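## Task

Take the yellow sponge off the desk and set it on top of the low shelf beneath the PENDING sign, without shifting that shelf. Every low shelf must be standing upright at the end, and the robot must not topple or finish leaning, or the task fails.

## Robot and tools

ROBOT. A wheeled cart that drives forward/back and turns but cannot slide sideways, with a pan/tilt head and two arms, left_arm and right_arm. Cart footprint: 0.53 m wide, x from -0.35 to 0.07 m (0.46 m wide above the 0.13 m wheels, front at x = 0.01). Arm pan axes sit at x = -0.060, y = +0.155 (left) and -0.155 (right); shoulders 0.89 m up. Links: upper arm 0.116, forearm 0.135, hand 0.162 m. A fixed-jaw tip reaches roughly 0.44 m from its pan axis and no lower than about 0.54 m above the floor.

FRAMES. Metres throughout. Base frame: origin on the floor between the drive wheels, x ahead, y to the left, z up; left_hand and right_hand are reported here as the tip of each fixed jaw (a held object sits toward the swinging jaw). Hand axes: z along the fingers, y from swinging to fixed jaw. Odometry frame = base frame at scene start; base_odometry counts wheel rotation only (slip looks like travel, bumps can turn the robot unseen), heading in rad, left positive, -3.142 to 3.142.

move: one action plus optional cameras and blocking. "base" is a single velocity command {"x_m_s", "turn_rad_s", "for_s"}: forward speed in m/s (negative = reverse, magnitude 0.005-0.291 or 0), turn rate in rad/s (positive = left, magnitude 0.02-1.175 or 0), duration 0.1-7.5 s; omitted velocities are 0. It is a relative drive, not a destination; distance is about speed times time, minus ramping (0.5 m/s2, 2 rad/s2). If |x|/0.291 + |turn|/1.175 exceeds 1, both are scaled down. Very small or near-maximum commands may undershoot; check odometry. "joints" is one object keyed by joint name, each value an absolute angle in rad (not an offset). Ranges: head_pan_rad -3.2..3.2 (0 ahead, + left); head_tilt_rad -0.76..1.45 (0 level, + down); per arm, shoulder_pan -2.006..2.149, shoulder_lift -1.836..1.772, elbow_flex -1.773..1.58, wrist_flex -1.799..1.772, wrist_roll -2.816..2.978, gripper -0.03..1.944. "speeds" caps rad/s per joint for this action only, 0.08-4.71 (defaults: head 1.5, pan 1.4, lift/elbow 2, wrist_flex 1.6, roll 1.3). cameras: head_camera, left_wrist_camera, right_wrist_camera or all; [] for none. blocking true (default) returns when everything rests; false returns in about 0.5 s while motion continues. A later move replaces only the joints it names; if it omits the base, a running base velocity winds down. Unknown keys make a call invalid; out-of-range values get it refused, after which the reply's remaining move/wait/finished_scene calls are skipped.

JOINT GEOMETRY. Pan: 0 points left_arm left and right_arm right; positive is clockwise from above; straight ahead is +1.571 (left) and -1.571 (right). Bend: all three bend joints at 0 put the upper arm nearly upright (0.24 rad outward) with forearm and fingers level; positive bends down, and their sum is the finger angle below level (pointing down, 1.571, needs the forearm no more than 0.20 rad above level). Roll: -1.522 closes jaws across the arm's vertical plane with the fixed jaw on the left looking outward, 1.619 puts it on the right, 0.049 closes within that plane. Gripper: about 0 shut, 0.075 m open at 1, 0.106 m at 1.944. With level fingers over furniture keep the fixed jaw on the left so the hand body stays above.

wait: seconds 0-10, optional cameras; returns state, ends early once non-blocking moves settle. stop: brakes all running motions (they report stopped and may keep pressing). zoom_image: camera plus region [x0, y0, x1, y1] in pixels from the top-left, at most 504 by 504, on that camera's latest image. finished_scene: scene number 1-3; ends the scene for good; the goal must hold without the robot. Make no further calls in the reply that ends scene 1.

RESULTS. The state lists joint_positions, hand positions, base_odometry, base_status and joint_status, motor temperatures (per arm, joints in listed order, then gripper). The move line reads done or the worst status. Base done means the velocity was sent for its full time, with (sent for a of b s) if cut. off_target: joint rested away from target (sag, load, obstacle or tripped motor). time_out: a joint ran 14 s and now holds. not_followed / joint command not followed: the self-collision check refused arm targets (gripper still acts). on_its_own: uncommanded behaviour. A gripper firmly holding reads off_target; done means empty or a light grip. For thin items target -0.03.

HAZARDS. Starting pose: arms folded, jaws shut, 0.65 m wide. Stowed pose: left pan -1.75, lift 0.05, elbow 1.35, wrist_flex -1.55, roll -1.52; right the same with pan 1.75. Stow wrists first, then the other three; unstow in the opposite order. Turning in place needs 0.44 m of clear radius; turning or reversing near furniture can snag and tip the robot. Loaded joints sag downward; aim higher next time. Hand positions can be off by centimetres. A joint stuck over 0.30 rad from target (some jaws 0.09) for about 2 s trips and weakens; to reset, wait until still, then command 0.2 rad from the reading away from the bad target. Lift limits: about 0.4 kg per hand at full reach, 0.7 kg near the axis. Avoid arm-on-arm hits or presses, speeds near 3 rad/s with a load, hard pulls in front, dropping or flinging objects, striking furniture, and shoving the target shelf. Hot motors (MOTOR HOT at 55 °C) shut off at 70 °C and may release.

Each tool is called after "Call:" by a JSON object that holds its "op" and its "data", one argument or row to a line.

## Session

Call:
{"op": "move", "data": {
  "joints": {"head_tilt_rad":0.1},
  "cameras": ["all"]
}}

Call:
{"op": "move", "data": {
  "joints": {"head_pan_rad":-0.9},
  "cameras": ["head_camera"]
}}

Call:
{"op": "move", "data": {
  "joints": {"head_pan_rad":-1.8},
  "cameras": ["head_camera"]
}}

Call:
{"op": "move", "data": {
  "joints": {"head_pan_rad":-2.7},
  "cameras": ["head_camera"]
}}

Call:
{"op": "move", "data": {
  "joints": {"head_pan_rad":0.9},
  "cameras": ["head_camera"]
}}

Call:
{"op": "move", "data": {
  "joints": {"head_pan_rad":1.8},
  "cameras": ["head_camera"]
}}

Call:
{"op": "move", "data": {
  "joints": {"head_pan_rad":2.7},
  "cameras": ["head_camera"]
}}

Scene clock: 0.73 s.
Motor temperatures (°C): left_arm=[30 31 30 30 31 29] | right_arm=[29 27 26 27 29 27]
move: done
base_odometry: x=+0.000 y=+0.000 heading=+0.000
base_status: not commanded
joint_positions: head_pan_rad=+0.000 head_tilt_rad=+0.091 left_arm_shoulder_pan_rad=+0.002 left_arm_shoulder_lift_rad=-1.688 left_arm_elbow_flex_rad=+1.459 left_arm_wrist_flex_rad=+0.984 left_arm_wrist_roll_rad=-0.001 left_arm_gripper_rad=+0.000 right_arm_shoulder_pan_rad=+0.004 right_arm_shoulder_lift_rad=-1.732 right_arm_elbow_flex_rad=+1.485 right_arm_wrist_flex_rad=+1.015 right_arm_wrist_roll_rad=+0.000 right_arm_gripper_rad=+0.000
joint_status: all done
left_hand: x=-0.0597 y=+0.3120 z=+0.8286 quat_wxyz=(+0.397, -0.918, +0.023, +0.009) (m; base frame)
right_hand: x=-0.0607 y=-0.3093 z=+0.8243 quat_wxyz=(+0.009, +0.024, +0.920, -0.391) (m; base frame)
pictures: head_camera, left_wrist_camera, right_wrist_camera
Images, in order (width x height): head_camera 644x476, left_wrist_camera 644x476, right_wrist_camera 644x476.

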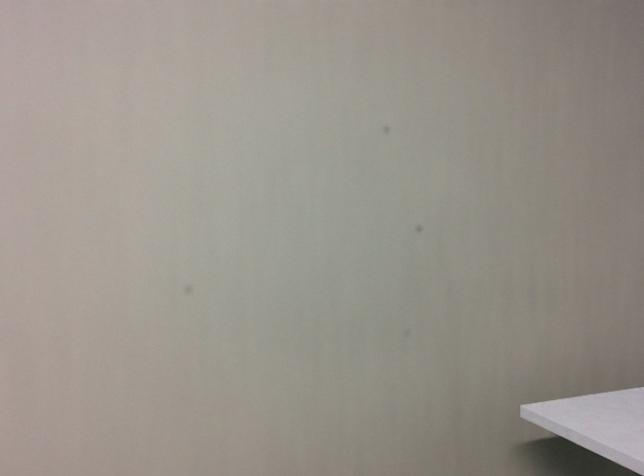

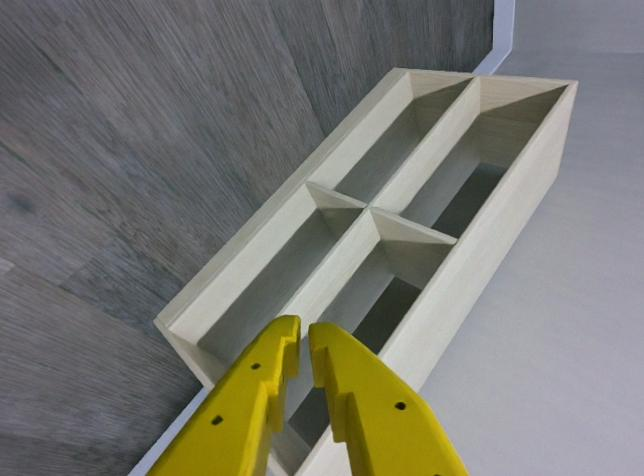

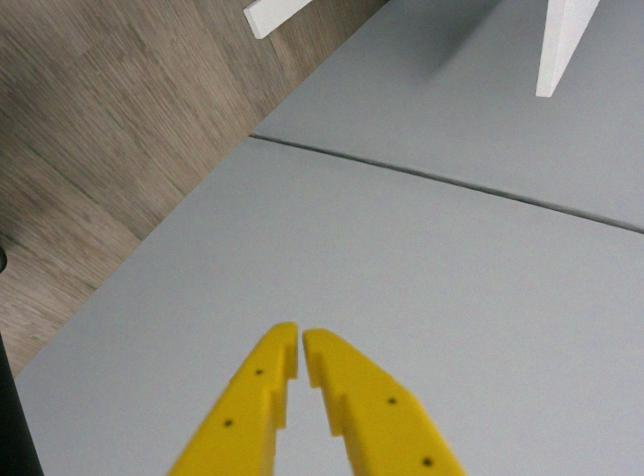

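Scene clock: 2.13 s.
move: done
base_odometry: x=+0.000 y=+0.000 heading=+0.000
base_status: not commanded
joint_positions: head_pan_rad=-0.891 head_tilt_rad=+0.091 left_arm_shoulder_pan_rad=+0.002 left_arm_shoulder_lift_rad=-1.688 left_arm_elbow_flex_rad=+1.459 left_arm_wrist_flex_rad=+0.984 left_arm_wrist_roll_rad=-0.001 left_arm_gripper_rad=+0.000 right_arm_shoulder_pan_rad=+0.004 right_arm_shoulder_lift_rad=-1.732 right_arm_elbow_flex_rad=+1.485 right_arm_wrist_flex_rad=+1.015 right_arm_wrist_roll_rad=+0.000 right_arm_gripper_rad=+0.000
joint_status: all done
left_hand: x=-0.0597 y=+0.3120 z=+0.8286 quat_wxyz=(+0.397, -0.918, +0.023, +0.009) (m; base frame)
right_hand: x=-0.0607 y=-0.3093 z=+0.8243 quat_wxyz=(+0.009, +0.024, +0.920, -0.391) (m; base frame)
pictures: head_camera
Images, in order (width x height): head_camera 644x476.

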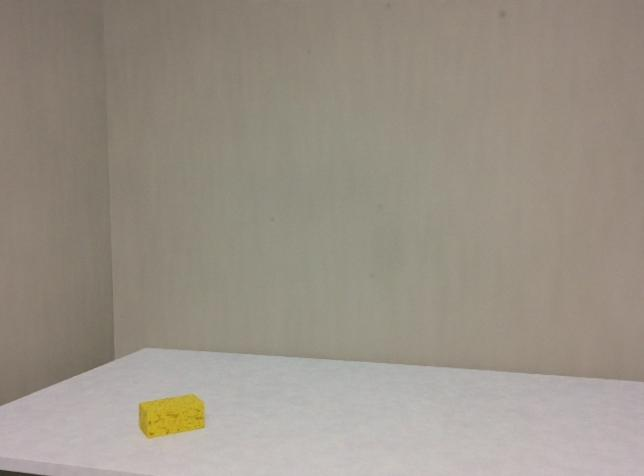

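Scene clock: 3.53 s.
move: done
base_odometry: x=+0.000 y=+0.000 heading=+0.000
base_status: not commanded
joint_positions: head_pan_rad=-1.790 head_tilt_rad=+0.091 left_arm_shoulder_pan_rad=+0.002 left_arm_shoulder_lift_rad=-1.688 left_arm_elbow_flex_rad=+1.459 left_arm_wrist_flex_rad=+0.984 left_arm_wrist_roll_rad=-0.001 left_arm_gripper_rad=+0.000 right_arm_shoulder_pan_rad=+0.004 right_arm_shoulder_lift_rad=-1.732 right_arm_elbow_flex_rad=+1.485 right_arm_wrist_flex_rad=+1.015 right_arm_wrist_roll_rad=+0.000 right_arm_gripper_rad=+0.000
joint_status: all done
left_hand: x=-0.0597 y=+0.3120 z=+0.8286 quat_wxyz=(+0.397, -0.918, +0.023, +0.009) (m; base frame)
right_hand: x=-0.0607 y=-0.3093 z=+0.8243 quat_wxyz=(+0.009, +0.024, +0.920, -0.391) (m; base frame)
pictures: head_camera
Images, in order (width x height): head_camera 644x476.

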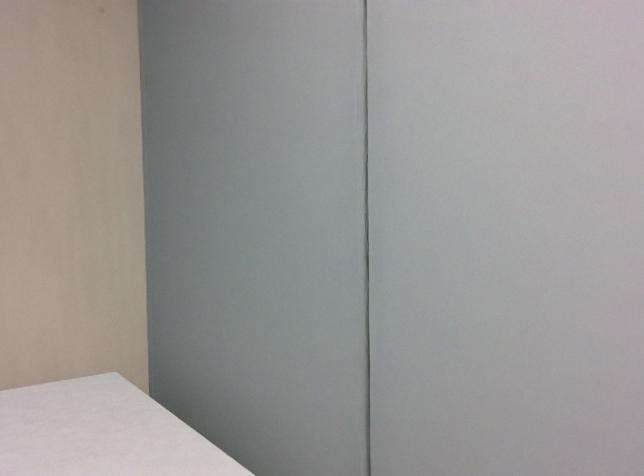

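Scene clock: 4.93 s.
move: done
base_odometry: x=+0.000 y=+0.000 heading=+0.000
base_status: not commanded
joint_positions: head_pan_rad=-2.691 head_tilt_rad=+0.091 left_arm_shoulder_pan_rad=+0.002 left_arm_shoulder_lift_rad=-1.688 left_arm_elbow_flex_rad=+1.459 left_arm_wrist_flex_rad=+0.984 left_arm_wrist_roll_rad=-0.001 left_arm_gripper_rad=+0.000 right_arm_shoulder_pan_rad=+0.004 right_arm_shoulder_lift_rad=-1.732 right_arm_elbow_flex_rad=+1.485 right_arm_wrist_flex_rad=+1.015 right_arm_wrist_roll_rad=+0.000 right_arm_gripper_rad=+0.000
joint_status: all done
left_hand: x=-0.0597 y=+0.3120 z=+0.8286 quat_wxyz=(+0.397, -0.918, +0.023, +0.009) (m; base frame)
right_hand: x=-0.0607 y=-0.3093 z=+0.8243 quat_wxyz=(+0.009, +0.024, +0.920, -0.391) (m; base frame)
pictures: head_camera
Images, in order (width x height): head_camera 644x476.

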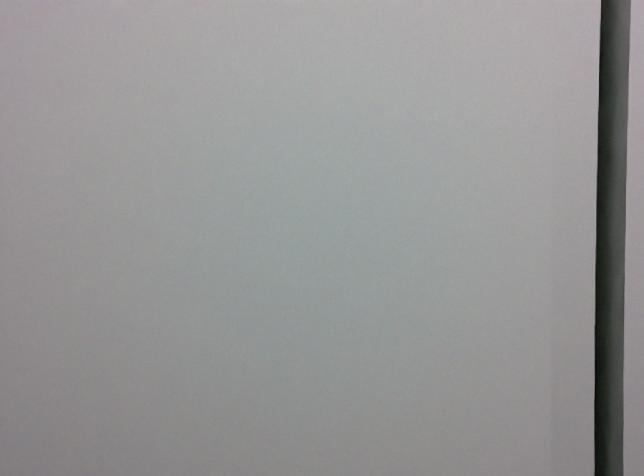

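Scene clock: 8.13 s.
move: done
base_odometry: x=+0.000 y=+0.000 heading=+0.000
base_status: not commanded
joint_positions: head_pan_rad=+0.890 head_tilt_rad=+0.091 left_arm_shoulder_pan_rad=+0.002 left_arm_shoulder_lift_rad=-1.688 left_arm_elbow_flex_rad=+1.459 left_arm_wrist_flex_rad=+0.984 left_arm_wrist_roll_rad=-0.001 left_arm_gripper_rad=+0.000 right_arm_shoulder_pan_rad=+0.004 right_arm_shoulder_lift_rad=-1.732 right_arm_elbow_flex_rad=+1.485 right_arm_wrist_flex_rad=+1.015 right_arm_wrist_roll_rad=+0.000 right_arm_gripper_rad=+0.000
joint_status: all done
left_hand: x=-0.0597 y=+0.3120 z=+0.8286 quat_wxyz=(+0.397, -0.918, +0.023, +0.009) (m; base frame)
right_hand: x=-0.0607 y=-0.3093 z=+0.8243 quat_wxyz=(+0.009, +0.024, +0.920, -0.391) (m; base frame)
pictures: head_camera
Images, in order (width x height): head_camera 644x476.

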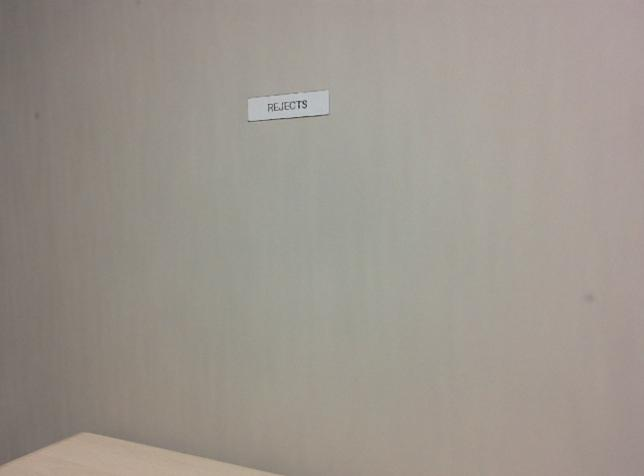

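Scene clock: 9.53 s.
move: done
base_odometry: x=+0.000 y=+0.000 heading=+0.000
base_status: not commanded
joint_positions: head_pan_rad=+1.789 head_tilt_rad=+0.091 left_arm_shoulder_pan_rad=+0.002 left_arm_shoulder_lift_rad=-1.688 left_arm_elbow_flex_rad=+1.459 left_arm_wrist_flex_rad=+0.984 left_arm_wrist_roll_rad=-0.001 left_arm_gripper_rad=+0.000 right_arm_shoulder_pan_rad=+0.004 right_arm_shoulder_lift_rad=-1.732 right_arm_elbow_flex_rad=+1.485 right_arm_wrist_flex_rad=+1.015 right_arm_wrist_roll_rad=+0.000 right_arm_gripper_rad=+0.000
joint_status: all done
left_hand: x=-0.0597 y=+0.3120 z=+0.8286 quat_wxyz=(+0.397, -0.918, +0.023, +0.009) (m; base frame)
right_hand: x=-0.0607 y=-0.3093 z=+0.8243 quat_wxyz=(+0.009, +0.024, +0.920, -0.391) (m; base frame)
pictures: head_camera
Images, in order (width x height): head_camera 644x476.

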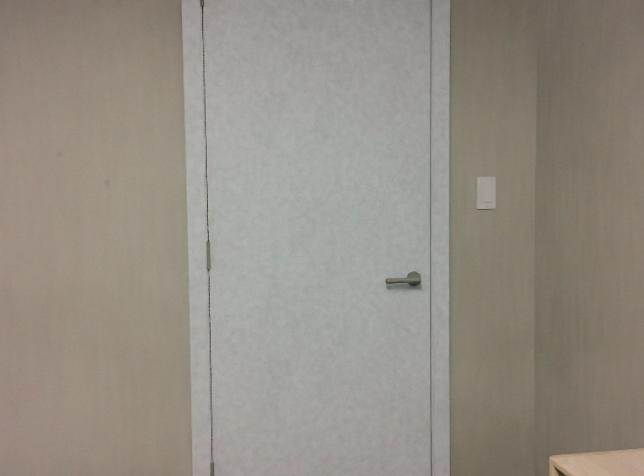

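Scene clock: 10.93 s.
move: done
base_odometry: x=+0.000 y=+0.000 heading=+0.000
base_status: not commanded
joint_positions: head_pan_rad=+2.689 head_tilt_rad=+0.091 left_arm_shoulder_pan_rad=+0.002 left_arm_shoulder_lift_rad=-1.688 left_arm_elbow_flex_rad=+1.459 left_arm_wrist_flex_rad=+0.984 left_arm_wrist_roll_rad=-0.001 left_arm_gripper_rad=+0.000 right_arm_shoulder_pan_rad=+0.004 right_arm_shoulder_lift_rad=-1.732 right_arm_elbow_flex_rad=+1.485 right_arm_wrist_flex_rad=+1.015 right_arm_wrist_roll_rad=+0.000 right_arm_gripper_rad=+0.000
joint_status: all done
left_hand: x=-0.0597 y=+0.3120 z=+0.8286 quat_wxyz=(+0.397, -0.918, +0.023, +0.009) (m; base frame)
right_hand: x=-0.0607 y=-0.3093 z=+0.8243 quat_wxyz=(+0.009, +0.024, +0.920, -0.391) (m; base frame)
pictures: head_camera
Images, in order (width x height): head_camera 644x476.

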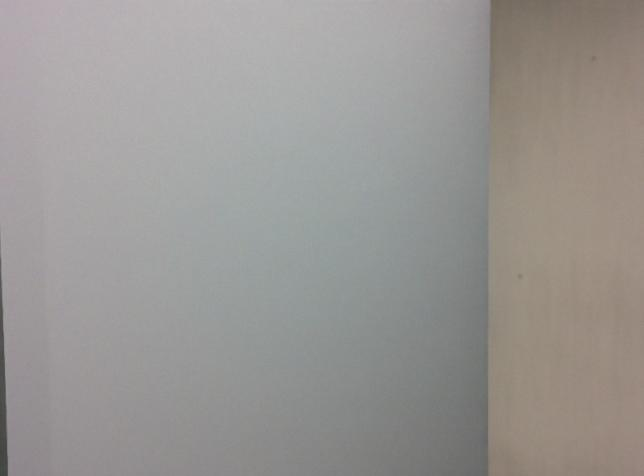

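Call:
{"op": "move", "data": {
  "joints": {"head_pan_rad":0.35,"head_tilt_rad":0.6},
  "base": {"turn_rad_s":-0.7,"for_s":1.57},
  "cameras": ["head_camera"]
}}

Call:
{"op": "move", "data": {
  "joints": {"head_pan_rad":0.95,"head_tilt_rad":0.6},
  "cameras": ["head_camera"]
}}

Scene clock: 27.50 s.
move: done
base_odometry: x=-0.001 y=+0.000 heading=-1.096
base_status: done (sent for 1.57 of 1.57 s)
joint_positions: head_pan_rad=+0.359 head_tilt_rad=+0.593 left_arm_shoulder_pan_rad=+0.005 left_arm_shoulder_lift_rad=-1.688 left_arm_elbow_flex_rad=+1.459 left_arm_wrist_flex_rad=+0.984 left_arm_wrist_roll_rad=-0.001 left_arm_gripper_rad=+0.000 right_arm_shoulder_pan_rad=+0.001 right_arm_shoulder_lift_rad=-1.732 right_arm_elbow_flex_rad=+1.485 right_arm_wrist_flex_rad=+1.015 right_arm_wrist_roll_rad=+0.000 right_arm_gripper_rad=+0.000
joint_status: all done
left_hand: x=-0.0592 y=+0.3120 z=+0.8286 quat_wxyz=(+0.397, -0.918, +0.025, +0.009) (m; base frame)
right_hand: x=-0.0602 y=-0.3093 z=+0.8243 quat_wxyz=(+0.009, +0.023, +0.920, -0.391) (m; base frame)
pictures: head_camera
Images, in order (width x height): head_camera 644x476.

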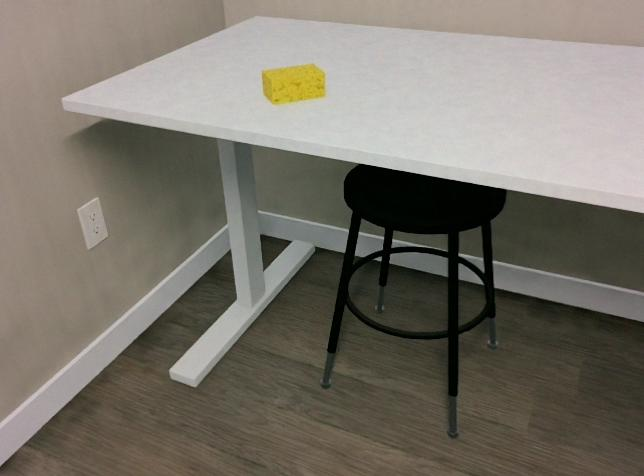

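Scene clock: 28.70 s.
move: done
base_odometry: x=-0.001 y=+0.000 heading=-1.096
base_status: not commanded
joint_positions: head_pan_rad=+0.939 head_tilt_rad=+0.593 left_arm_shoulder_pan_rad=+0.005 left_arm_shoulder_lift_rad=-1.688 left_arm_elbow_flex_rad=+1.459 left_arm_wrist_flex_rad=+0.984 left_arm_wrist_roll_rad=-0.001 left_arm_gripper_rad=+0.000 right_arm_shoulder_pan_rad=+0.001 right_arm_shoulder_lift_rad=-1.732 right_arm_elbow_flex_rad=+1.485 right_arm_wrist_flex_rad=+1.015 right_arm_wrist_roll_rad=+0.000 right_arm_gripper_rad=+0.000
joint_status: all done
left_hand: x=-0.0592 y=+0.3120 z=+0.8286 quat_wxyz=(+0.397, -0.918, +0.025, +0.009) (m; base frame)
right_hand: x=-0.0602 y=-0.3093 z=+0.8243 quat_wxyz=(+0.009, +0.023, +0.920, -0.391) (m; base frame)
pictures: head_camera
Images, in order (width x height): head_camera 644x476.

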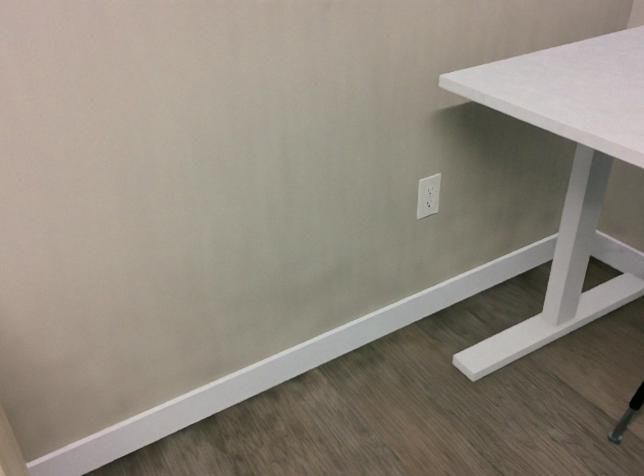

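Call:
{"op": "move", "data": {
  "joints": {"head_pan_rad":0,"head_tilt_rad":0.9},
  "base": {"turn_rad_s":0.7,"for_s":1.0}
}}

Call:
{"op": "move", "data": {
  "base": {"x_m_s":0.24,"for_s":2.9}
}}

Call:
{"op": "move", "data": {
  "base": {"turn_rad_s":-0.4,"for_s":1.0},
  "cameras": ["head_camera"]
}}

Scene clock: 82.37 s.
move: done
base_odometry: x=-0.001 y=+0.000 heading=-0.398
base_status: done (sent for 1 of 1 s)
joint_positions: head_pan_rad=+0.009 head_tilt_rad=+0.894 left_arm_shoulder_pan_rad=-0.004 left_arm_shoulder_lift_rad=-1.688 left_arm_elbow_flex_rad=+1.459 left_arm_wrist_flex_rad=+0.984 left_arm_wrist_roll_rad=-0.001 left_arm_gripper_rad=+0.000 right_arm_shoulder_pan_rad=-0.002 right_arm_shoulder_lift_rad=-1.732 right_arm_elbow_flex_rad=+1.485 right_arm_wrist_flex_rad=+1.015 right_arm_wrist_roll_rad=+0.000 right_arm_gripper_rad=+0.000
joint_status: all done
left_hand: x=-0.0607 y=+0.3120 z=+0.8286 quat_wxyz=(+0.397, -0.918, +0.021, +0.011) (m; base frame)
right_hand: x=-0.0597 y=-0.3093 z=+0.8243 quat_wxyz=(+0.010, +0.021, +0.920, -0.390) (m; base frame)
pictures: none

Scene clock: 86.40 s.
move: done
base_odometry: x=+0.642 y=-0.268 heading=-0.396
base_status: done (sent for 2.9 of 2.9 s)
joint_positions: head_pan_rad=+0.009 head_tilt_rad=+0.894 left_arm_shoulder_pan_rad=-0.004 left_arm_shoulder_lift_rad=-1.688 left_arm_elbow_flex_rad=+1.459 left_arm_wrist_flex_rad=+0.984 left_arm_wrist_roll_rad=-0.001 left_arm_gripper_rad=+0.000 right_arm_shoulder_pan_rad=+0.004 right_arm_shoulder_lift_rad=-1.732 right_arm_elbow_flex_rad=+1.485 right_arm_wrist_flex_rad=+1.015 right_arm_wrist_roll_rad=+0.000 right_arm_gripper_rad=+0.000
joint_status: not commanded
left_hand: x=-0.0607 y=+0.3120 z=+0.8286 quat_wxyz=(+0.397, -0.918, +0.021, +0.011) (m; base frame)
right_hand: x=-0.0607 y=-0.3093 z=+0.8243 quat_wxyz=(+0.009, +0.024, +0.920, -0.391) (m; base frame)
pictures: none

Scene clock: 88.00 s.
move: done
base_odometry: x=+0.642 y=-0.268 heading=-0.798
base_status: done (sent for 1 of 1 s)
joint_positions: head_pan_rad=+0.009 head_tilt_rad=+0.894 left_arm_shoulder_pan_rad=+0.002 left_arm_shoulder_lift_rad=-1.688 left_arm_elbow_flex_rad=+1.459 left_arm_wrist_flex_rad=+0.984 left_arm_wrist_roll_rad=-0.001 left_arm_gripper_rad=+0.000 right_arm_shoulder_pan_rad=+0.003 right_arm_shoulder_lift_rad=-1.732 right_arm_elbow_flex_rad=+1.485 right_arm_wrist_flex_rad=+1.015 right_arm_wrist_roll_rad=+0.000 right_arm_gripper_rad=+0.000
joint_status: not commanded
left_hand: x=-0.0597 y=+0.3120 z=+0.8286 quat_wxyz=(+0.397, -0.918, +0.023, +0.009) (m; base frame)
right_hand: x=-0.0604 y=-0.3093 z=+0.8243 quat_wxyz=(+0.009, +0.024, +0.920, -0.391) (m; base frame)
pictures: head_camera
Images, in order (width x height): head_camera 644x476.

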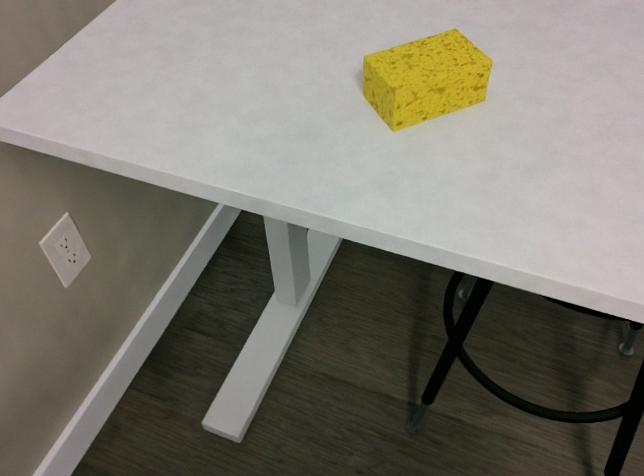

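Call:
{"op": "move", "data": {
  "joints": {"left_arm_shoulder_lift_rad":-0.2,"left_arm_elbow_flex_rad":0.0,"left_arm_wrist_flex_rad":0.4,"left_arm_shoulder_pan_rad":0.8,"left_arm_wrist_roll_rad":-1.522,"left_arm_gripper_rad":1.94},
  "base": {"x_m_s":-0.15,"for_s":0.8}
}}

Call:
{"op": "move", "data": {
  "joints": {"left_arm_shoulder_pan_rad":2.1},
  "base": {"turn_rad_s":0.42,"for_s":1.0}
}}

Call:
{"op": "move", "data": {
  "base": {"x_m_s":0.2,"for_s":1.3}
}}

Call:
{"op": "move", "data": {
  "base": {"turn_rad_s":-0.6,"for_s":1.0},
  "joints": {"head_tilt_rad":1.0},
  "cameras": ["head_camera","left_wrist_camera"]
}}

Scene clock: 119.47 s.
move: done
base_odometry: x=+0.558 y=-0.182 heading=-0.800
base_status: done (sent for 0.8 of 0.8 s)
joint_positions: head_pan_rad=+0.009 head_tilt_rad=+0.894 left_arm_shoulder_pan_rad=+0.799 left_arm_shoulder_lift_rad=-0.197 left_arm_elbow_flex_rad=+0.039 left_arm_wrist_flex_rad=+0.415 left_arm_wrist_roll_rad=-1.518 left_arm_gripper_rad=+1.925 right_arm_shoulder_pan_rad=-0.002 right_arm_shoulder_lift_rad=-1.732 right_arm_elbow_flex_rad=+1.485 right_arm_wrist_flex_rad=+1.015 right_arm_wrist_roll_rad=+0.000 right_arm_gripper_rad=+0.000
joint_status: all done
left_hand: x=+0.1665 y=+0.3860 z=+0.9954 quat_wxyz=(+0.567, -0.299, +0.733, +0.229) (m; base frame)
right_hand: x=-0.0597 y=-0.3093 z=+0.8243 quat_wxyz=(+0.010, +0.021, +0.920, -0.390) (m; base frame)
pictures: none

Scene clock: 121.13 s.
move: done
base_odometry: x=+0.558 y=-0.182 heading=-0.376
base_status: done (sent for 1 of 1 s)
joint_positions: head_pan_rad=+0.009 head_tilt_rad=+0.894 left_arm_shoulder_pan_rad=+2.094 left_arm_shoulder_lift_rad=-0.197 left_arm_elbow_flex_rad=+0.039 left_arm_wrist_flex_rad=+0.415 left_arm_wrist_roll_rad=-1.527 left_arm_gripper_rad=+1.925 right_arm_shoulder_pan_rad=-0.002 right_arm_shoulder_lift_rad=-1.732 right_arm_elbow_flex_rad=+1.485 right_arm_wrist_flex_rad=+1.015 right_arm_wrist_roll_rad=+0.000 right_arm_gripper_rad=+0.000
joint_status: all done
left_hand: x=+0.2240 y=+0.0001 z=+0.9954 quat_wxyz=(+0.591, +0.207, +0.764, -0.157) (m; base frame)
right_hand: x=-0.0597 y=-0.3093 z=+0.8243 quat_wxyz=(+0.010, +0.021, +0.920, -0.390) (m; base frame)
pictures: none

Scene clock: 123.43 s.
move: done
base_odometry: x=+0.801 y=-0.277 heading=-0.375
base_status: done (sent for 1.3 of 1.3 s)
joint_positions: head_pan_rad=+0.009 head_tilt_rad=+0.894 left_arm_shoulder_pan_rad=+2.094 left_arm_shoulder_lift_rad=-0.197 left_arm_elbow_flex_rad=+0.039 left_arm_wrist_flex_rad=+0.415 left_arm_wrist_roll_rad=-1.527 left_arm_gripper_rad=+1.925 right_arm_shoulder_pan_rad=+0.001 right_arm_shoulder_lift_rad=-1.732 right_arm_elbow_flex_rad=+1.485 right_arm_wrist_flex_rad=+1.015 right_arm_wrist_roll_rad=+0.000 right_arm_gripper_rad=+0.000
joint_status: not commanded
left_hand: x=+0.2240 y=+0.0001 z=+0.9954 quat_wxyz=(+0.591, +0.207, +0.764, -0.157) (m; base frame)
right_hand: x=-0.0602 y=-0.3093 z=+0.8243 quat_wxyz=(+0.009, +0.023, +0.920, -0.391) (m; base frame)
pictures: none

Scene clock: 125.10 s.
move: done
base_odometry: x=+0.800 y=-0.277 heading=-0.976
base_status: done (sent for 1 of 1 s)
joint_positions: head_pan_rad=+0.009 head_tilt_rad=+0.994 left_arm_shoulder_pan_rad=+2.097 left_arm_shoulder_lift_rad=-0.197 left_arm_elbow_flex_rad=+0.039 left_arm_wrist_flex_rad=+0.415 left_arm_wrist_roll_rad=-1.527 left_arm_gripper_rad=+1.925 right_arm_shoulder_pan_rad=+0.003 right_arm_shoulder_lift_rad=-1.732 right_arm_elbow_flex_rad=+1.485 right_arm_wrist_flex_rad=+1.015 right_arm_wrist_roll_rad=+0.000 right_arm_gripper_rad=+0.000
joint_status: all done
left_hand: x=+0.2235 y=-0.0008 z=+0.9954 quat_wxyz=(+0.590, +0.208, +0.764, -0.157) (m; base frame)
right_hand: x=-0.0604 y=-0.3093 z=+0.8243 quat_wxyz=(+0.009, +0.024, +0.920, -0.391) (m; base frame)
pictures: head_camera, left_wrist_camera
Images, in order (width x height): head_camera 644x476, left_wrist_camera 644x476.

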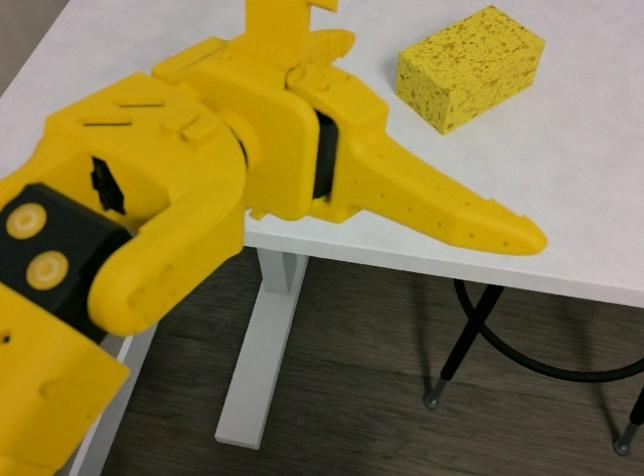

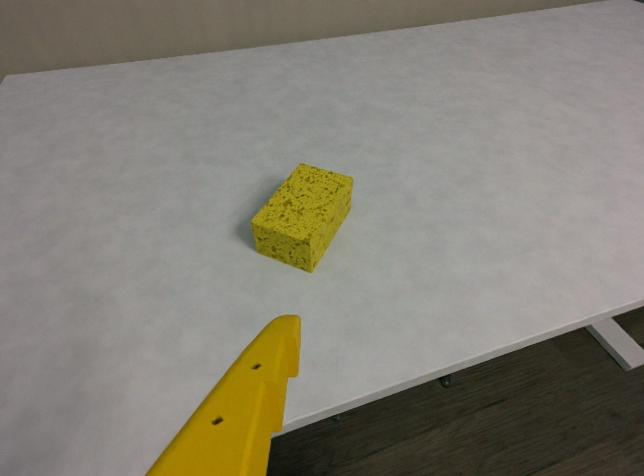

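Call:
{"op": "move", "data": {
  "base": {"x_m_s":0.12,"for_s":1.0}
}}

Call:
{"op": "move", "data": {
  "base": {"turn_rad_s":-0.25,"for_s":0.85},
  "joints": {"left_arm_shoulder_pan_rad":1.99,"left_arm_shoulder_lift_rad":0.692,"left_arm_elbow_flex_rad":-0.93,"left_arm_wrist_flex_rad":0.51},
  "speeds": {"left_arm_shoulder_lift_rad":0.9,"left_arm_elbow_flex_rad":1.2,"left_arm_wrist_flex_rad":0.3}
}}

Call:
{"op": "move", "data": {
  "base": {"x_m_s":0.06,"for_s":0.7},
  "cameras": ["head_camera","left_wrist_camera"]
}}

Scene clock: 138.90 s.
move: done
base_odometry: x=+0.868 y=-0.377 heading=-0.979
base_status: done (sent for 1 of 1 s)
joint_positions: head_pan_rad=+0.009 head_tilt_rad=+0.994 left_arm_shoulder_pan_rad=+2.096 left_arm_shoulder_lift_rad=-0.197 left_arm_elbow_flex_rad=+0.039 left_arm_wrist_flex_rad=+0.415 left_arm_wrist_roll_rad=-1.527 left_arm_gripper_rad=+1.925 right_arm_shoulder_pan_rad=+0.003 right_arm_shoulder_lift_rad=-1.732 right_arm_elbow_flex_rad=+1.485 right_arm_wrist_flex_rad=+1.015 right_arm_wrist_roll_rad=+0.000 right_arm_gripper_rad=+0.000
joint_status: not commanded
left_hand: x=+0.2238 y=-0.0003 z=+0.9954 quat_wxyz=(+0.590, +0.207, +0.764, -0.157) (m; base frame)
right_hand: x=-0.0604 y=-0.3093 z=+0.8243 quat_wxyz=(+0.009, +0.024, +0.920, -0.391) (m; base frame)
pictures: none

Scene clock: 140.57 s.
move: done
base_odometry: x=+0.868 y=-0.377 heading=-1.194
base_status: done (sent for 0.87 of 0.87 s)
joint_positions: head_pan_rad=+0.009 head_tilt_rad=+0.994 left_arm_shoulder_pan_rad=+1.994 left_arm_shoulder_lift_rad=+0.708 left_arm_elbow_flex_rad=-0.892 left_arm_wrist_flex_rad=+0.508 left_arm_wrist_roll_rad=-1.527 left_arm_gripper_rad=+1.925 right_arm_shoulder_pan_rad=+0.000 right_arm_shoulder_lift_rad=-1.732 right_arm_elbow_flex_rad=+1.485 right_arm_wrist_flex_rad=+1.015 right_arm_wrist_roll_rad=+0.000 right_arm_gripper_rad=+0.000
joint_status: all done
left_hand: x=+0.3157 y=-0.0059 z=+0.9400 quat_wxyz=(+0.571, +0.173, +0.793, -0.121) (m; base frame)
right_hand: x=-0.0599 y=-0.3093 z=+0.8243 quat_wxyz=(+0.010, +0.022, +0.920, -0.391) (m; base frame)
pictures: none

Scene clock: 142.13 s.
move: done
base_odometry: x=+0.883 y=-0.416 heading=-1.195
base_status: done (sent for 0.7 of 0.7 s)
joint_positions: head_pan_rad=+0.009 head_tilt_rad=+0.994 left_arm_shoulder_pan_rad=+1.990 left_arm_shoulder_lift_rad=+0.708 left_arm_elbow_flex_rad=-0.894 left_arm_wrist_flex_rad=+0.508 left_arm_wrist_roll_rad=-1.527 left_arm_gripper_rad=+1.925 right_arm_shoulder_pan_rad=+0.004 right_arm_shoulder_lift_rad=-1.732 right_arm_elbow_flex_rad=+1.485 right_arm_wrist_flex_rad=+1.015 right_arm_wrist_roll_rad=+0.000 right_arm_gripper_rad=+0.000
joint_status: not commanded
left_hand: x=+0.3165 y=-0.0042 z=+0.9404 quat_wxyz=(+0.572, +0.171, +0.793, -0.120) (m; base frame)
right_hand: x=-0.0607 y=-0.3093 z=+0.8243 quat_wxyz=(+0.009, +0.024, +0.920, -0.391) (m; base frame)
pictures: head_camera, left_wrist_camera
Images, in order (width x height): head_camera 644x476, left_wrist_camera 644x476.

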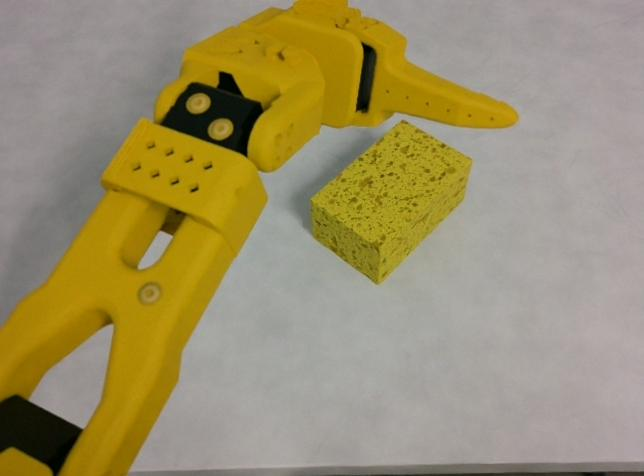

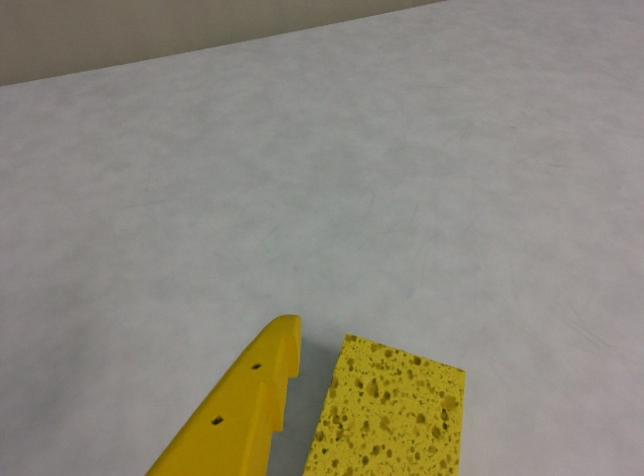

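Call:
{"op": "move", "data": {
  "joints": {"left_arm_shoulder_pan_rad":1.93}
}}

Call:
{"op": "move", "data": {
  "joints": {"left_arm_shoulder_lift_rad":0.655,"left_arm_elbow_flex_rad":-0.22,"left_arm_wrist_flex_rad":-0.095},
  "speeds": {"left_arm_shoulder_lift_rad":0.1,"left_arm_elbow_flex_rad":0.6,"left_arm_wrist_flex_rad":0.54},
  "cameras": ["head_camera","left_wrist_camera"]
}}

Scene clock: 161.53 s.
move: done
base_odometry: x=+0.883 y=-0.416 heading=-1.195
base_status: not commanded
joint_positions: head_pan_rad=+0.009 head_tilt_rad=+0.994 left_arm_shoulder_pan_rad=+1.930 left_arm_shoulder_lift_rad=+0.708 left_arm_elbow_flex_rad=-0.894 left_arm_wrist_flex_rad=+0.508 left_arm_wrist_roll_rad=-1.527 left_arm_gripper_rad=+1.925 right_arm_shoulder_pan_rad=+0.004 right_arm_shoulder_lift_rad=-1.732 right_arm_elbow_flex_rad=+1.485 right_arm_wrist_flex_rad=+1.015 right_arm_wrist_roll_rad=+0.000 right_arm_gripper_rad=+0.000
joint_status: all done
left_hand: x=+0.3253 y=+0.0186 z=+0.9404 quat_wxyz=(+0.575, +0.147, +0.798, -0.103) (m; base frame)
right_hand: x=-0.0607 y=-0.3093 z=+0.8243 quat_wxyz=(+0.009, +0.024, +0.920, -0.391) (m; base frame)
pictures: none

Scene clock: 163.27 s.
move: done
base_odometry: x=+0.883 y=-0.416 heading=-1.195
base_status: not commanded
joint_positions: head_pan_rad=+0.009 head_tilt_rad=+0.994 left_arm_shoulder_pan_rad=+1.930 left_arm_shoulder_lift_rad=+0.708 left_arm_elbow_flex_rad=-0.216 left_arm_wrist_flex_rad=-0.081 left_arm_wrist_roll_rad=-1.527 left_arm_gripper_rad=+1.925 right_arm_shoulder_pan_rad=+0.004 right_arm_shoulder_lift_rad=-1.732 right_arm_elbow_flex_rad=+1.485 right_arm_wrist_flex_rad=+1.015 right_arm_wrist_roll_rad=+0.000 right_arm_gripper_rad=+0.000
joint_status: all done
left_hand: x=+0.3109 y=+0.0240 z=+0.8379 quat_wxyz=(+0.539, +0.151, +0.823, -0.097) (m; base frame)
right_hand: x=-0.0607 y=-0.3093 z=+0.8243 quat_wxyz=(+0.009, +0.024, +0.920, -0.391) (m; base frame)
pictures: head_camera, left_wrist_camera
Images, in order (width x height): head_camera 644x476, left_wrist_camera 644x476.

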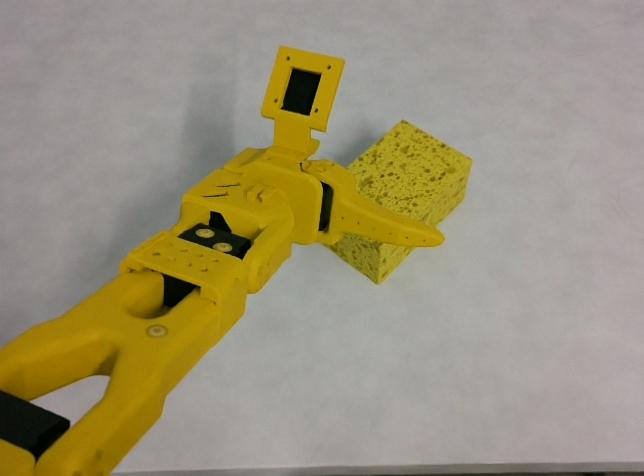

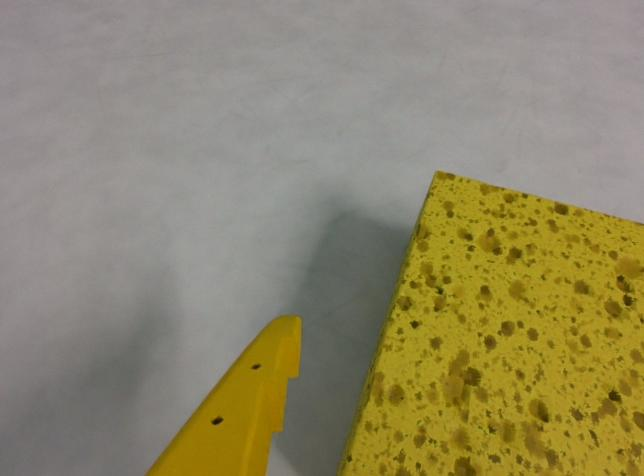

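Call:
{"op": "move", "data": {
  "joints": {"left_arm_shoulder_pan_rad":1.965}
}}

Call:
{"op": "move", "data": {
  "joints": {"left_arm_shoulder_lift_rad":0.82,"left_arm_elbow_flex_rad":-0.26,"left_arm_wrist_flex_rad":-0.17},
  "speeds": {"left_arm_shoulder_lift_rad":0.15,"left_arm_elbow_flex_rad":0.1,"left_arm_wrist_flex_rad":0.1},
  "cameras": ["head_camera","left_wrist_camera"]
}}

Scene clock: 171.17 s.
move: done
base_odometry: x=+0.883 y=-0.416 heading=-1.195
base_status: not commanded
joint_positions: head_pan_rad=+0.009 head_tilt_rad=+0.994 left_arm_shoulder_pan_rad=+1.962 left_arm_shoulder_lift_rad=+0.708 left_arm_elbow_flex_rad=-0.216 left_arm_wrist_flex_rad=-0.081 left_arm_wrist_roll_rad=-1.527 left_arm_gripper_rad=+1.925 right_arm_shoulder_pan_rad=+0.004 right_arm_shoulder_lift_rad=-1.732 right_arm_elbow_flex_rad=+1.485 right_arm_wrist_flex_rad=+1.015 right_arm_wrist_roll_rad=+0.000 right_arm_gripper_rad=+0.000
joint_status: all done
left_hand: x=+0.3065 y=+0.0121 z=+0.8379 quat_wxyz=(+0.538, +0.165, +0.820, -0.105) (m; base frame)
right_hand: x=-0.0607 y=-0.3093 z=+0.8243 quat_wxyz=(+0.009, +0.024, +0.920, -0.391) (m; base frame)
pictures: none

Scene clock: 172.73 s.
move: done
base_odometry: x=+0.883 y=-0.416 heading=-1.195
base_status: not commanded
joint_positions: head_pan_rad=+0.009 head_tilt_rad=+0.994 left_arm_shoulder_pan_rad=+1.957 left_arm_shoulder_lift_rad=+0.834 left_arm_elbow_flex_rad=-0.228 left_arm_wrist_flex_rad=-0.158 left_arm_wrist_roll_rad=-1.527 left_arm_gripper_rad=+1.925 right_arm_shoulder_pan_rad=+0.003 right_arm_shoulder_lift_rad=-1.732 right_arm_elbow_flex_rad=+1.485 right_arm_wrist_flex_rad=+1.015 right_arm_wrist_roll_rad=+0.000 right_arm_gripper_rad=+0.000
joint_status: all done
left_hand: x=+0.3051 y=+0.0147 z=+0.8068 quat_wxyz=(+0.523, +0.165, +0.830, -0.101) (m; base frame)
right_hand: x=-0.0604 y=-0.3093 z=+0.8243 quat_wxyz=(+0.009, +0.024, +0.920, -0.391) (m; base frame)
pictures: head_camera, left_wrist_camera
Images, in order (width x height): head_camera 644x476, left_wrist_camera 644x476.

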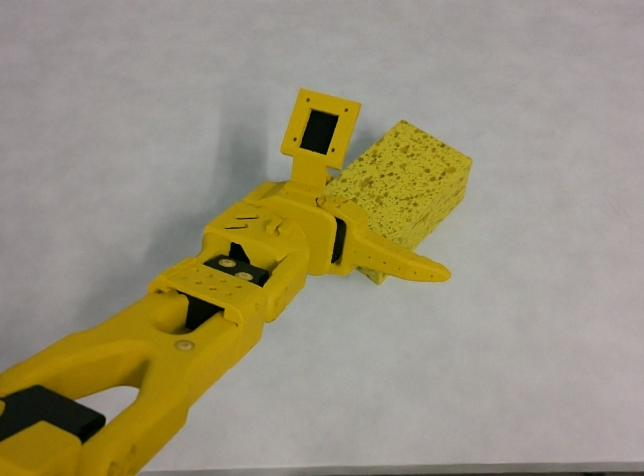

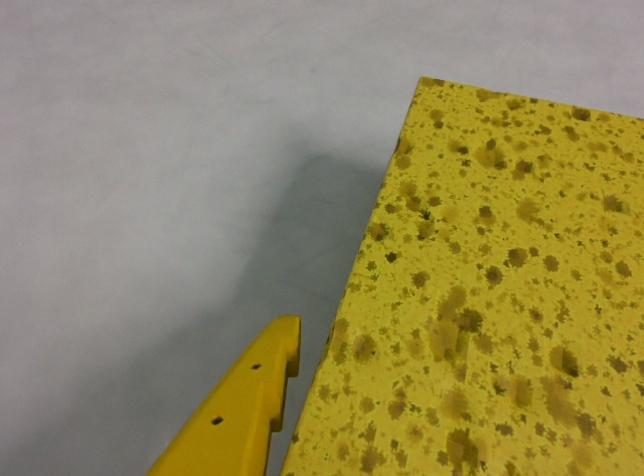

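Call:
{"op": "move", "data": {
  "joints": {"left_arm_shoulder_lift_rad":0.88,"left_arm_wrist_flex_rad":-0.19},
  "speeds": {"left_arm_shoulder_lift_rad":0.15,"left_arm_wrist_flex_rad":0.1}
}}

Call:
{"op": "move", "data": {
  "joints": {"left_arm_gripper_rad":0.6},
  "cameras": ["head_camera","left_wrist_camera"]
}}

Call:
{"op": "move", "data": {
  "joints": {"left_arm_shoulder_lift_rad":0.4,"left_arm_elbow_flex_rad":-0.3,"left_arm_wrist_flex_rad":0.25,"left_arm_gripper_rad":0.83},
  "speeds": {"left_arm_shoulder_lift_rad":0.5,"left_arm_elbow_flex_rad":0.3,"left_arm_wrist_flex_rad":0.45},
  "cameras": ["left_wrist_camera"]
}}

Scene clock: 183.87 s.
move: done
base_odometry: x=+0.883 y=-0.416 heading=-1.195
base_status: not commanded
joint_positions: head_pan_rad=+0.009 head_tilt_rad=+0.994 left_arm_shoulder_pan_rad=+1.957 left_arm_shoulder_lift_rad=+0.893 left_arm_elbow_flex_rad=-0.228 left_arm_wrist_flex_rad=-0.174 left_arm_wrist_roll_rad=-1.527 left_arm_gripper_rad=+1.925 right_arm_shoulder_pan_rad=+0.003 right_arm_shoulder_lift_rad=-1.732 right_arm_elbow_flex_rad=+1.485 right_arm_wrist_flex_rad=+1.015 right_arm_wrist_roll_rad=+0.000 right_arm_gripper_rad=+0.000
joint_status: all done
left_hand: x=+0.3009 y=+0.0164 z=+0.7877 quat_wxyz=(+0.505, +0.167, +0.841, -0.098) (m; base frame)
right_hand: x=-0.0604 y=-0.3093 z=+0.8243 quat_wxyz=(+0.009, +0.024, +0.920, -0.391) (m; base frame)
pictures: none

Scene clock: 185.17 s.
move: done
base_odometry: x=+0.883 y=-0.416 heading=-1.195
base_status: not commanded
joint_positions: head_pan_rad=+0.009 head_tilt_rad=+0.994 left_arm_shoulder_pan_rad=+1.962 left_arm_shoulder_lift_rad=+0.895 left_arm_elbow_flex_rad=-0.230 left_arm_wrist_flex_rad=-0.176 left_arm_wrist_roll_rad=-1.527 left_arm_gripper_rad=+0.606 right_arm_shoulder_pan_rad=+0.003 right_arm_shoulder_lift_rad=-1.732 right_arm_elbow_flex_rad=+1.485 right_arm_wrist_flex_rad=+1.015 right_arm_wrist_roll_rad=+0.000 right_arm_gripper_rad=+0.000
joint_status: all done
left_hand: x=+0.3004 y=+0.0147 z=+0.7878 quat_wxyz=(+0.505, +0.169, +0.841, -0.099) (m; base frame)
right_hand: x=-0.0604 y=-0.3093 z=+0.8243 quat_wxyz=(+0.009, +0.024, +0.920, -0.391) (m; base frame)
pictures: head_camera, left_wrist_camera
Images, in order (width x height): head_camera 644x476, left_wrist_camera 644x476.

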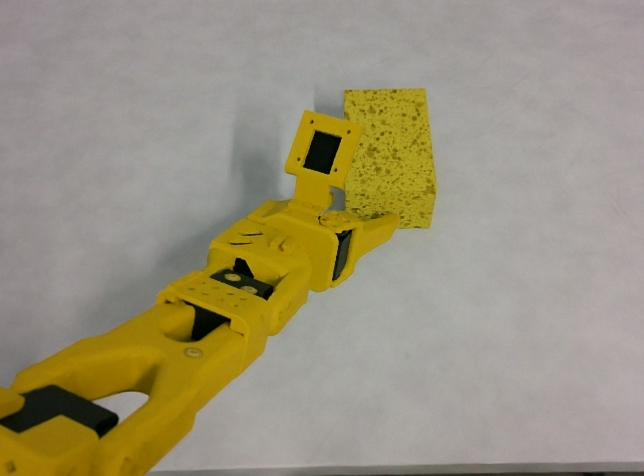

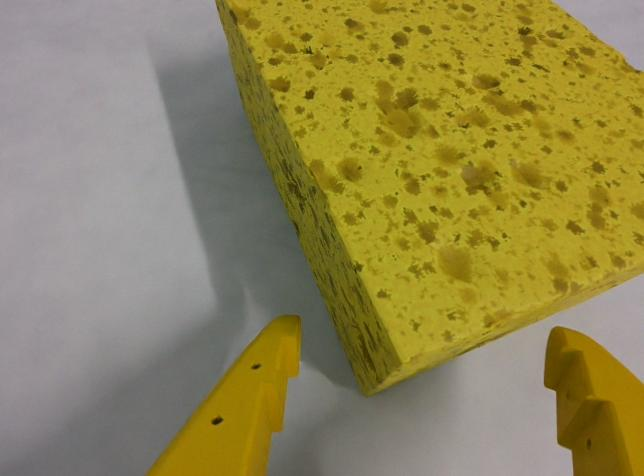

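Scene clock: 186.70 s.
move: done
base_odometry: x=+0.883 y=-0.416 heading=-1.195
base_status: not commanded
joint_positions: head_pan_rad=+0.009 head_tilt_rad=+0.994 left_arm_shoulder_pan_rad=+1.962 left_arm_shoulder_lift_rad=+0.462 left_arm_elbow_flex_rad=-0.265 left_arm_wrist_flex_rad=+0.247 left_arm_wrist_roll_rad=-1.527 left_arm_gripper_rad=+0.822 right_arm_shoulder_pan_rad=+0.003 right_arm_shoulder_lift_rad=-1.732 right_arm_elbow_flex_rad=+1.485 right_arm_wrist_flex_rad=+1.015 right_arm_wrist_roll_rad=+0.000 right_arm_gripper_rad=+0.000
joint_status: all done
left_hand: x=+0.2977 y=+0.0158 z=+0.8917 quat_wxyz=(+0.524, +0.166, +0.829, -0.102) (m; base frame)
right_hand: x=-0.0604 y=-0.3093 z=+0.8243 quat_wxyz=(+0.009, +0.024, +0.920, -0.391) (m; base frame)
pictures: left_wrist_camera
Images, in order (width x height): left_wrist_camera 644x476.

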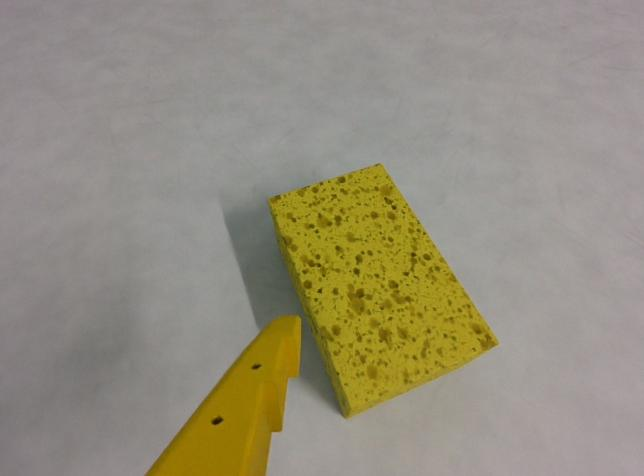

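Call:
{"op": "move", "data": {
  "base": {"x_m_s":-0.15,"for_s":1.0},
  "joints": {"left_arm_shoulder_pan_rad":1.67,"left_arm_gripper_rad":1.94,"left_arm_shoulder_lift_rad":0.2,"left_arm_elbow_flex_rad":-0.4,"left_arm_wrist_flex_rad":0.6}
}}

Call:
{"op": "move", "data": {
  "base": {"turn_rad_s":0.6,"for_s":1.17}
}}

Call:
{"op": "move", "data": {
  "base": {"x_m_s":-0.18,"for_s":1.11}
}}

Call:
{"op": "move", "data": {
  "base": {"turn_rad_s":-0.6,"for_s":1.17}
}}

Call:
{"op": "move", "data": {
  "base": {"x_m_s":0.18,"for_s":1.1},
  "cameras": ["head_camera","left_wrist_camera"]
}}

Scene clock: 240.40 s.
move: done
base_odometry: x=+0.828 y=-0.276 heading=-1.197
base_status: done (sent for 1 of 1 s)
joint_positions: head_pan_rad=+0.009 head_tilt_rad=+0.994 left_arm_shoulder_pan_rad=+1.675 left_arm_shoulder_lift_rad=+0.258 left_arm_elbow_flex_rad=-0.365 left_arm_wrist_flex_rad=+0.597 left_arm_wrist_roll_rad=-1.527 left_arm_gripper_rad=+1.925 right_arm_shoulder_pan_rad=-0.002 right_arm_shoulder_lift_rad=-1.732 right_arm_elbow_flex_rad=+1.485 right_arm_wrist_flex_rad=+1.015 right_arm_wrist_roll_rad=+0.000 right_arm_gripper_rad=+0.000
joint_status: all done
left_hand: x=+0.3001 y=+0.1250 z=+0.9393 quat_wxyz=(+0.513, +0.047, +0.856, -0.026) (m; base frame)
right_hand: x=-0.0597 y=-0.3093 z=+0.8243 quat_wxyz=(+0.010, +0.021, +0.920, -0.390) (m; base frame)
pictures: none

Scene clock: 242.27 s.
move: done
base_odometry: x=+0.828 y=-0.276 heading=-0.494
base_status: done (sent for 1.17 of 1.17 s)
joint_positions: head_pan_rad=+0.009 head_tilt_rad=+0.994 left_arm_shoulder_pan_rad=+1.668 left_arm_shoulder_lift_rad=+0.258 left_arm_elbow_flex_rad=-0.365 left_arm_wrist_flex_rad=+0.597 left_arm_wrist_roll_rad=-1.527 left_arm_gripper_rad=+1.925 right_arm_shoulder_pan_rad=+0.000 right_arm_shoulder_lift_rad=-1.732 right_arm_elbow_flex_rad=+1.485 right_arm_wrist_flex_rad=+1.015 right_arm_wrist_roll_rad=+0.000 right_arm_gripper_rad=+0.000
joint_status: not commanded
left_hand: x=+0.3004 y=+0.1278 z=+0.9393 quat_wxyz=(+0.514, +0.044, +0.857, -0.024) (m; base frame)
right_hand: x=-0.0599 y=-0.3093 z=+0.8243 quat_wxyz=(+0.010, +0.022, +0.920, -0.391) (m; base frame)
pictures: none

Scene clock: 244.40 s.
move: done
base_odometry: x=+0.653 y=-0.183 heading=-0.490
base_status: done (sent for 1.1 of 1.1 s)
joint_positions: head_pan_rad=+0.009 head_tilt_rad=+0.994 left_arm_shoulder_pan_rad=+1.668 left_arm_shoulder_lift_rad=+0.258 left_arm_elbow_flex_rad=-0.365 left_arm_wrist_flex_rad=+0.597 left_arm_wrist_roll_rad=-1.527 left_arm_gripper_rad=+1.925 right_arm_shoulder_pan_rad=-0.002 right_arm_shoulder_lift_rad=-1.732 right_arm_elbow_flex_rad=+1.485 right_arm_wrist_flex_rad=+1.015 right_arm_wrist_roll_rad=+0.000 right_arm_gripper_rad=+0.000
joint_status: not commanded
left_hand: x=+0.3004 y=+0.1278 z=+0.9393 quat_wxyz=(+0.514, +0.044, +0.857, -0.024) (m; base frame)
right_hand: x=-0.0597 y=-0.3093 z=+0.8243 quat_wxyz=(+0.010, +0.021, +0.920, -0.390) (m; base frame)
pictures: none

Scene clock: 246.23 s.
move: done
base_odometry: x=+0.653 y=-0.183 heading=-1.193
base_status: done (sent for 1.17 of 1.17 s)
joint_positions: head_pan_rad=+0.009 head_tilt_rad=+0.994 left_arm_shoulder_pan_rad=+1.671 left_arm_shoulder_lift_rad=+0.258 left_arm_elbow_flex_rad=-0.365 left_arm_wrist_flex_rad=+0.597 left_arm_wrist_roll_rad=-1.527 left_arm_gripper_rad=+1.925 right_arm_shoulder_pan_rad=+0.004 right_arm_shoulder_lift_rad=-1.732 right_arm_elbow_flex_rad=+1.485 right_arm_wrist_flex_rad=+1.015 right_arm_wrist_roll_rad=+0.000 right_arm_gripper_rad=+0.000
joint_status: not commanded
left_hand: x=+0.3003 y=+0.1267 z=+0.9393 quat_wxyz=(+0.514, +0.045, +0.857, -0.024) (m; base frame)
right_hand: x=-0.0607 y=-0.3093 z=+0.8243 quat_wxyz=(+0.009, +0.024, +0.920, -0.391) (m; base frame)
pictures: none

Scene clock: 248.27 s.
move: done
base_odometry: x=+0.726 y=-0.367 heading=-1.195
base_status: done (sent for 1.1 of 1.1 s)
joint_positions: head_pan_rad=+0.009 head_tilt_rad=+0.994 left_arm_shoulder_pan_rad=+1.671 left_arm_shoulder_lift_rad=+0.257 left_arm_elbow_flex_rad=-0.365 left_arm_wrist_flex_rad=+0.597 left_arm_wrist_roll_rad=-1.527 left_arm_gripper_rad=+1.925 right_arm_shoulder_pan_rad=+0.003 right_arm_shoulder_lift_rad=-1.732 right_arm_elbow_flex_rad=+1.485 right_arm_wrist_flex_rad=+1.015 right_arm_wrist_roll_rad=+0.000 right_arm_gripper_rad=+0.000
joint_status: not commanded
left_hand: x=+0.3002 y=+0.1267 z=+0.9398 quat_wxyz=(+0.514, +0.045, +0.856, -0.024) (m; base frame)
right_hand: x=-0.0604 y=-0.3093 z=+0.8243 quat_wxyz=(+0.009, +0.024, +0.920, -0.391) (m; base frame)
pictures: head_camera, left_wrist_camera
Images, in order (width x height): head_camera 644x476, left_wrist_camera 644x476.

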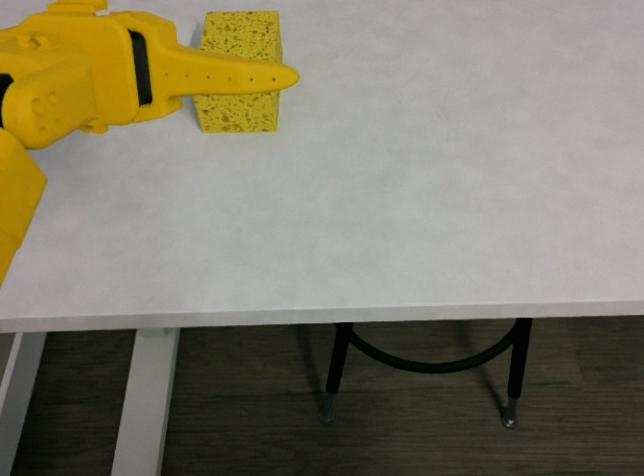

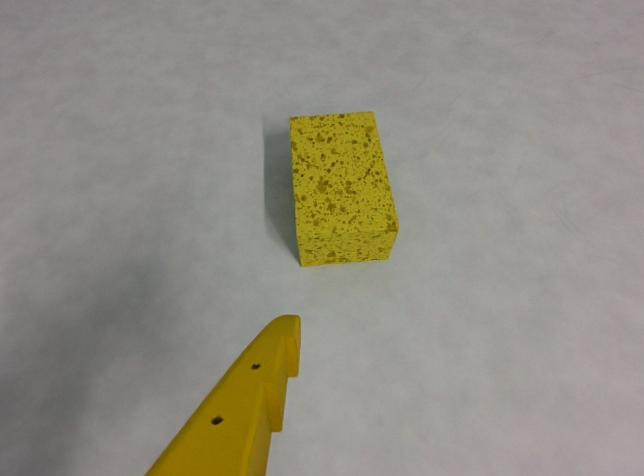

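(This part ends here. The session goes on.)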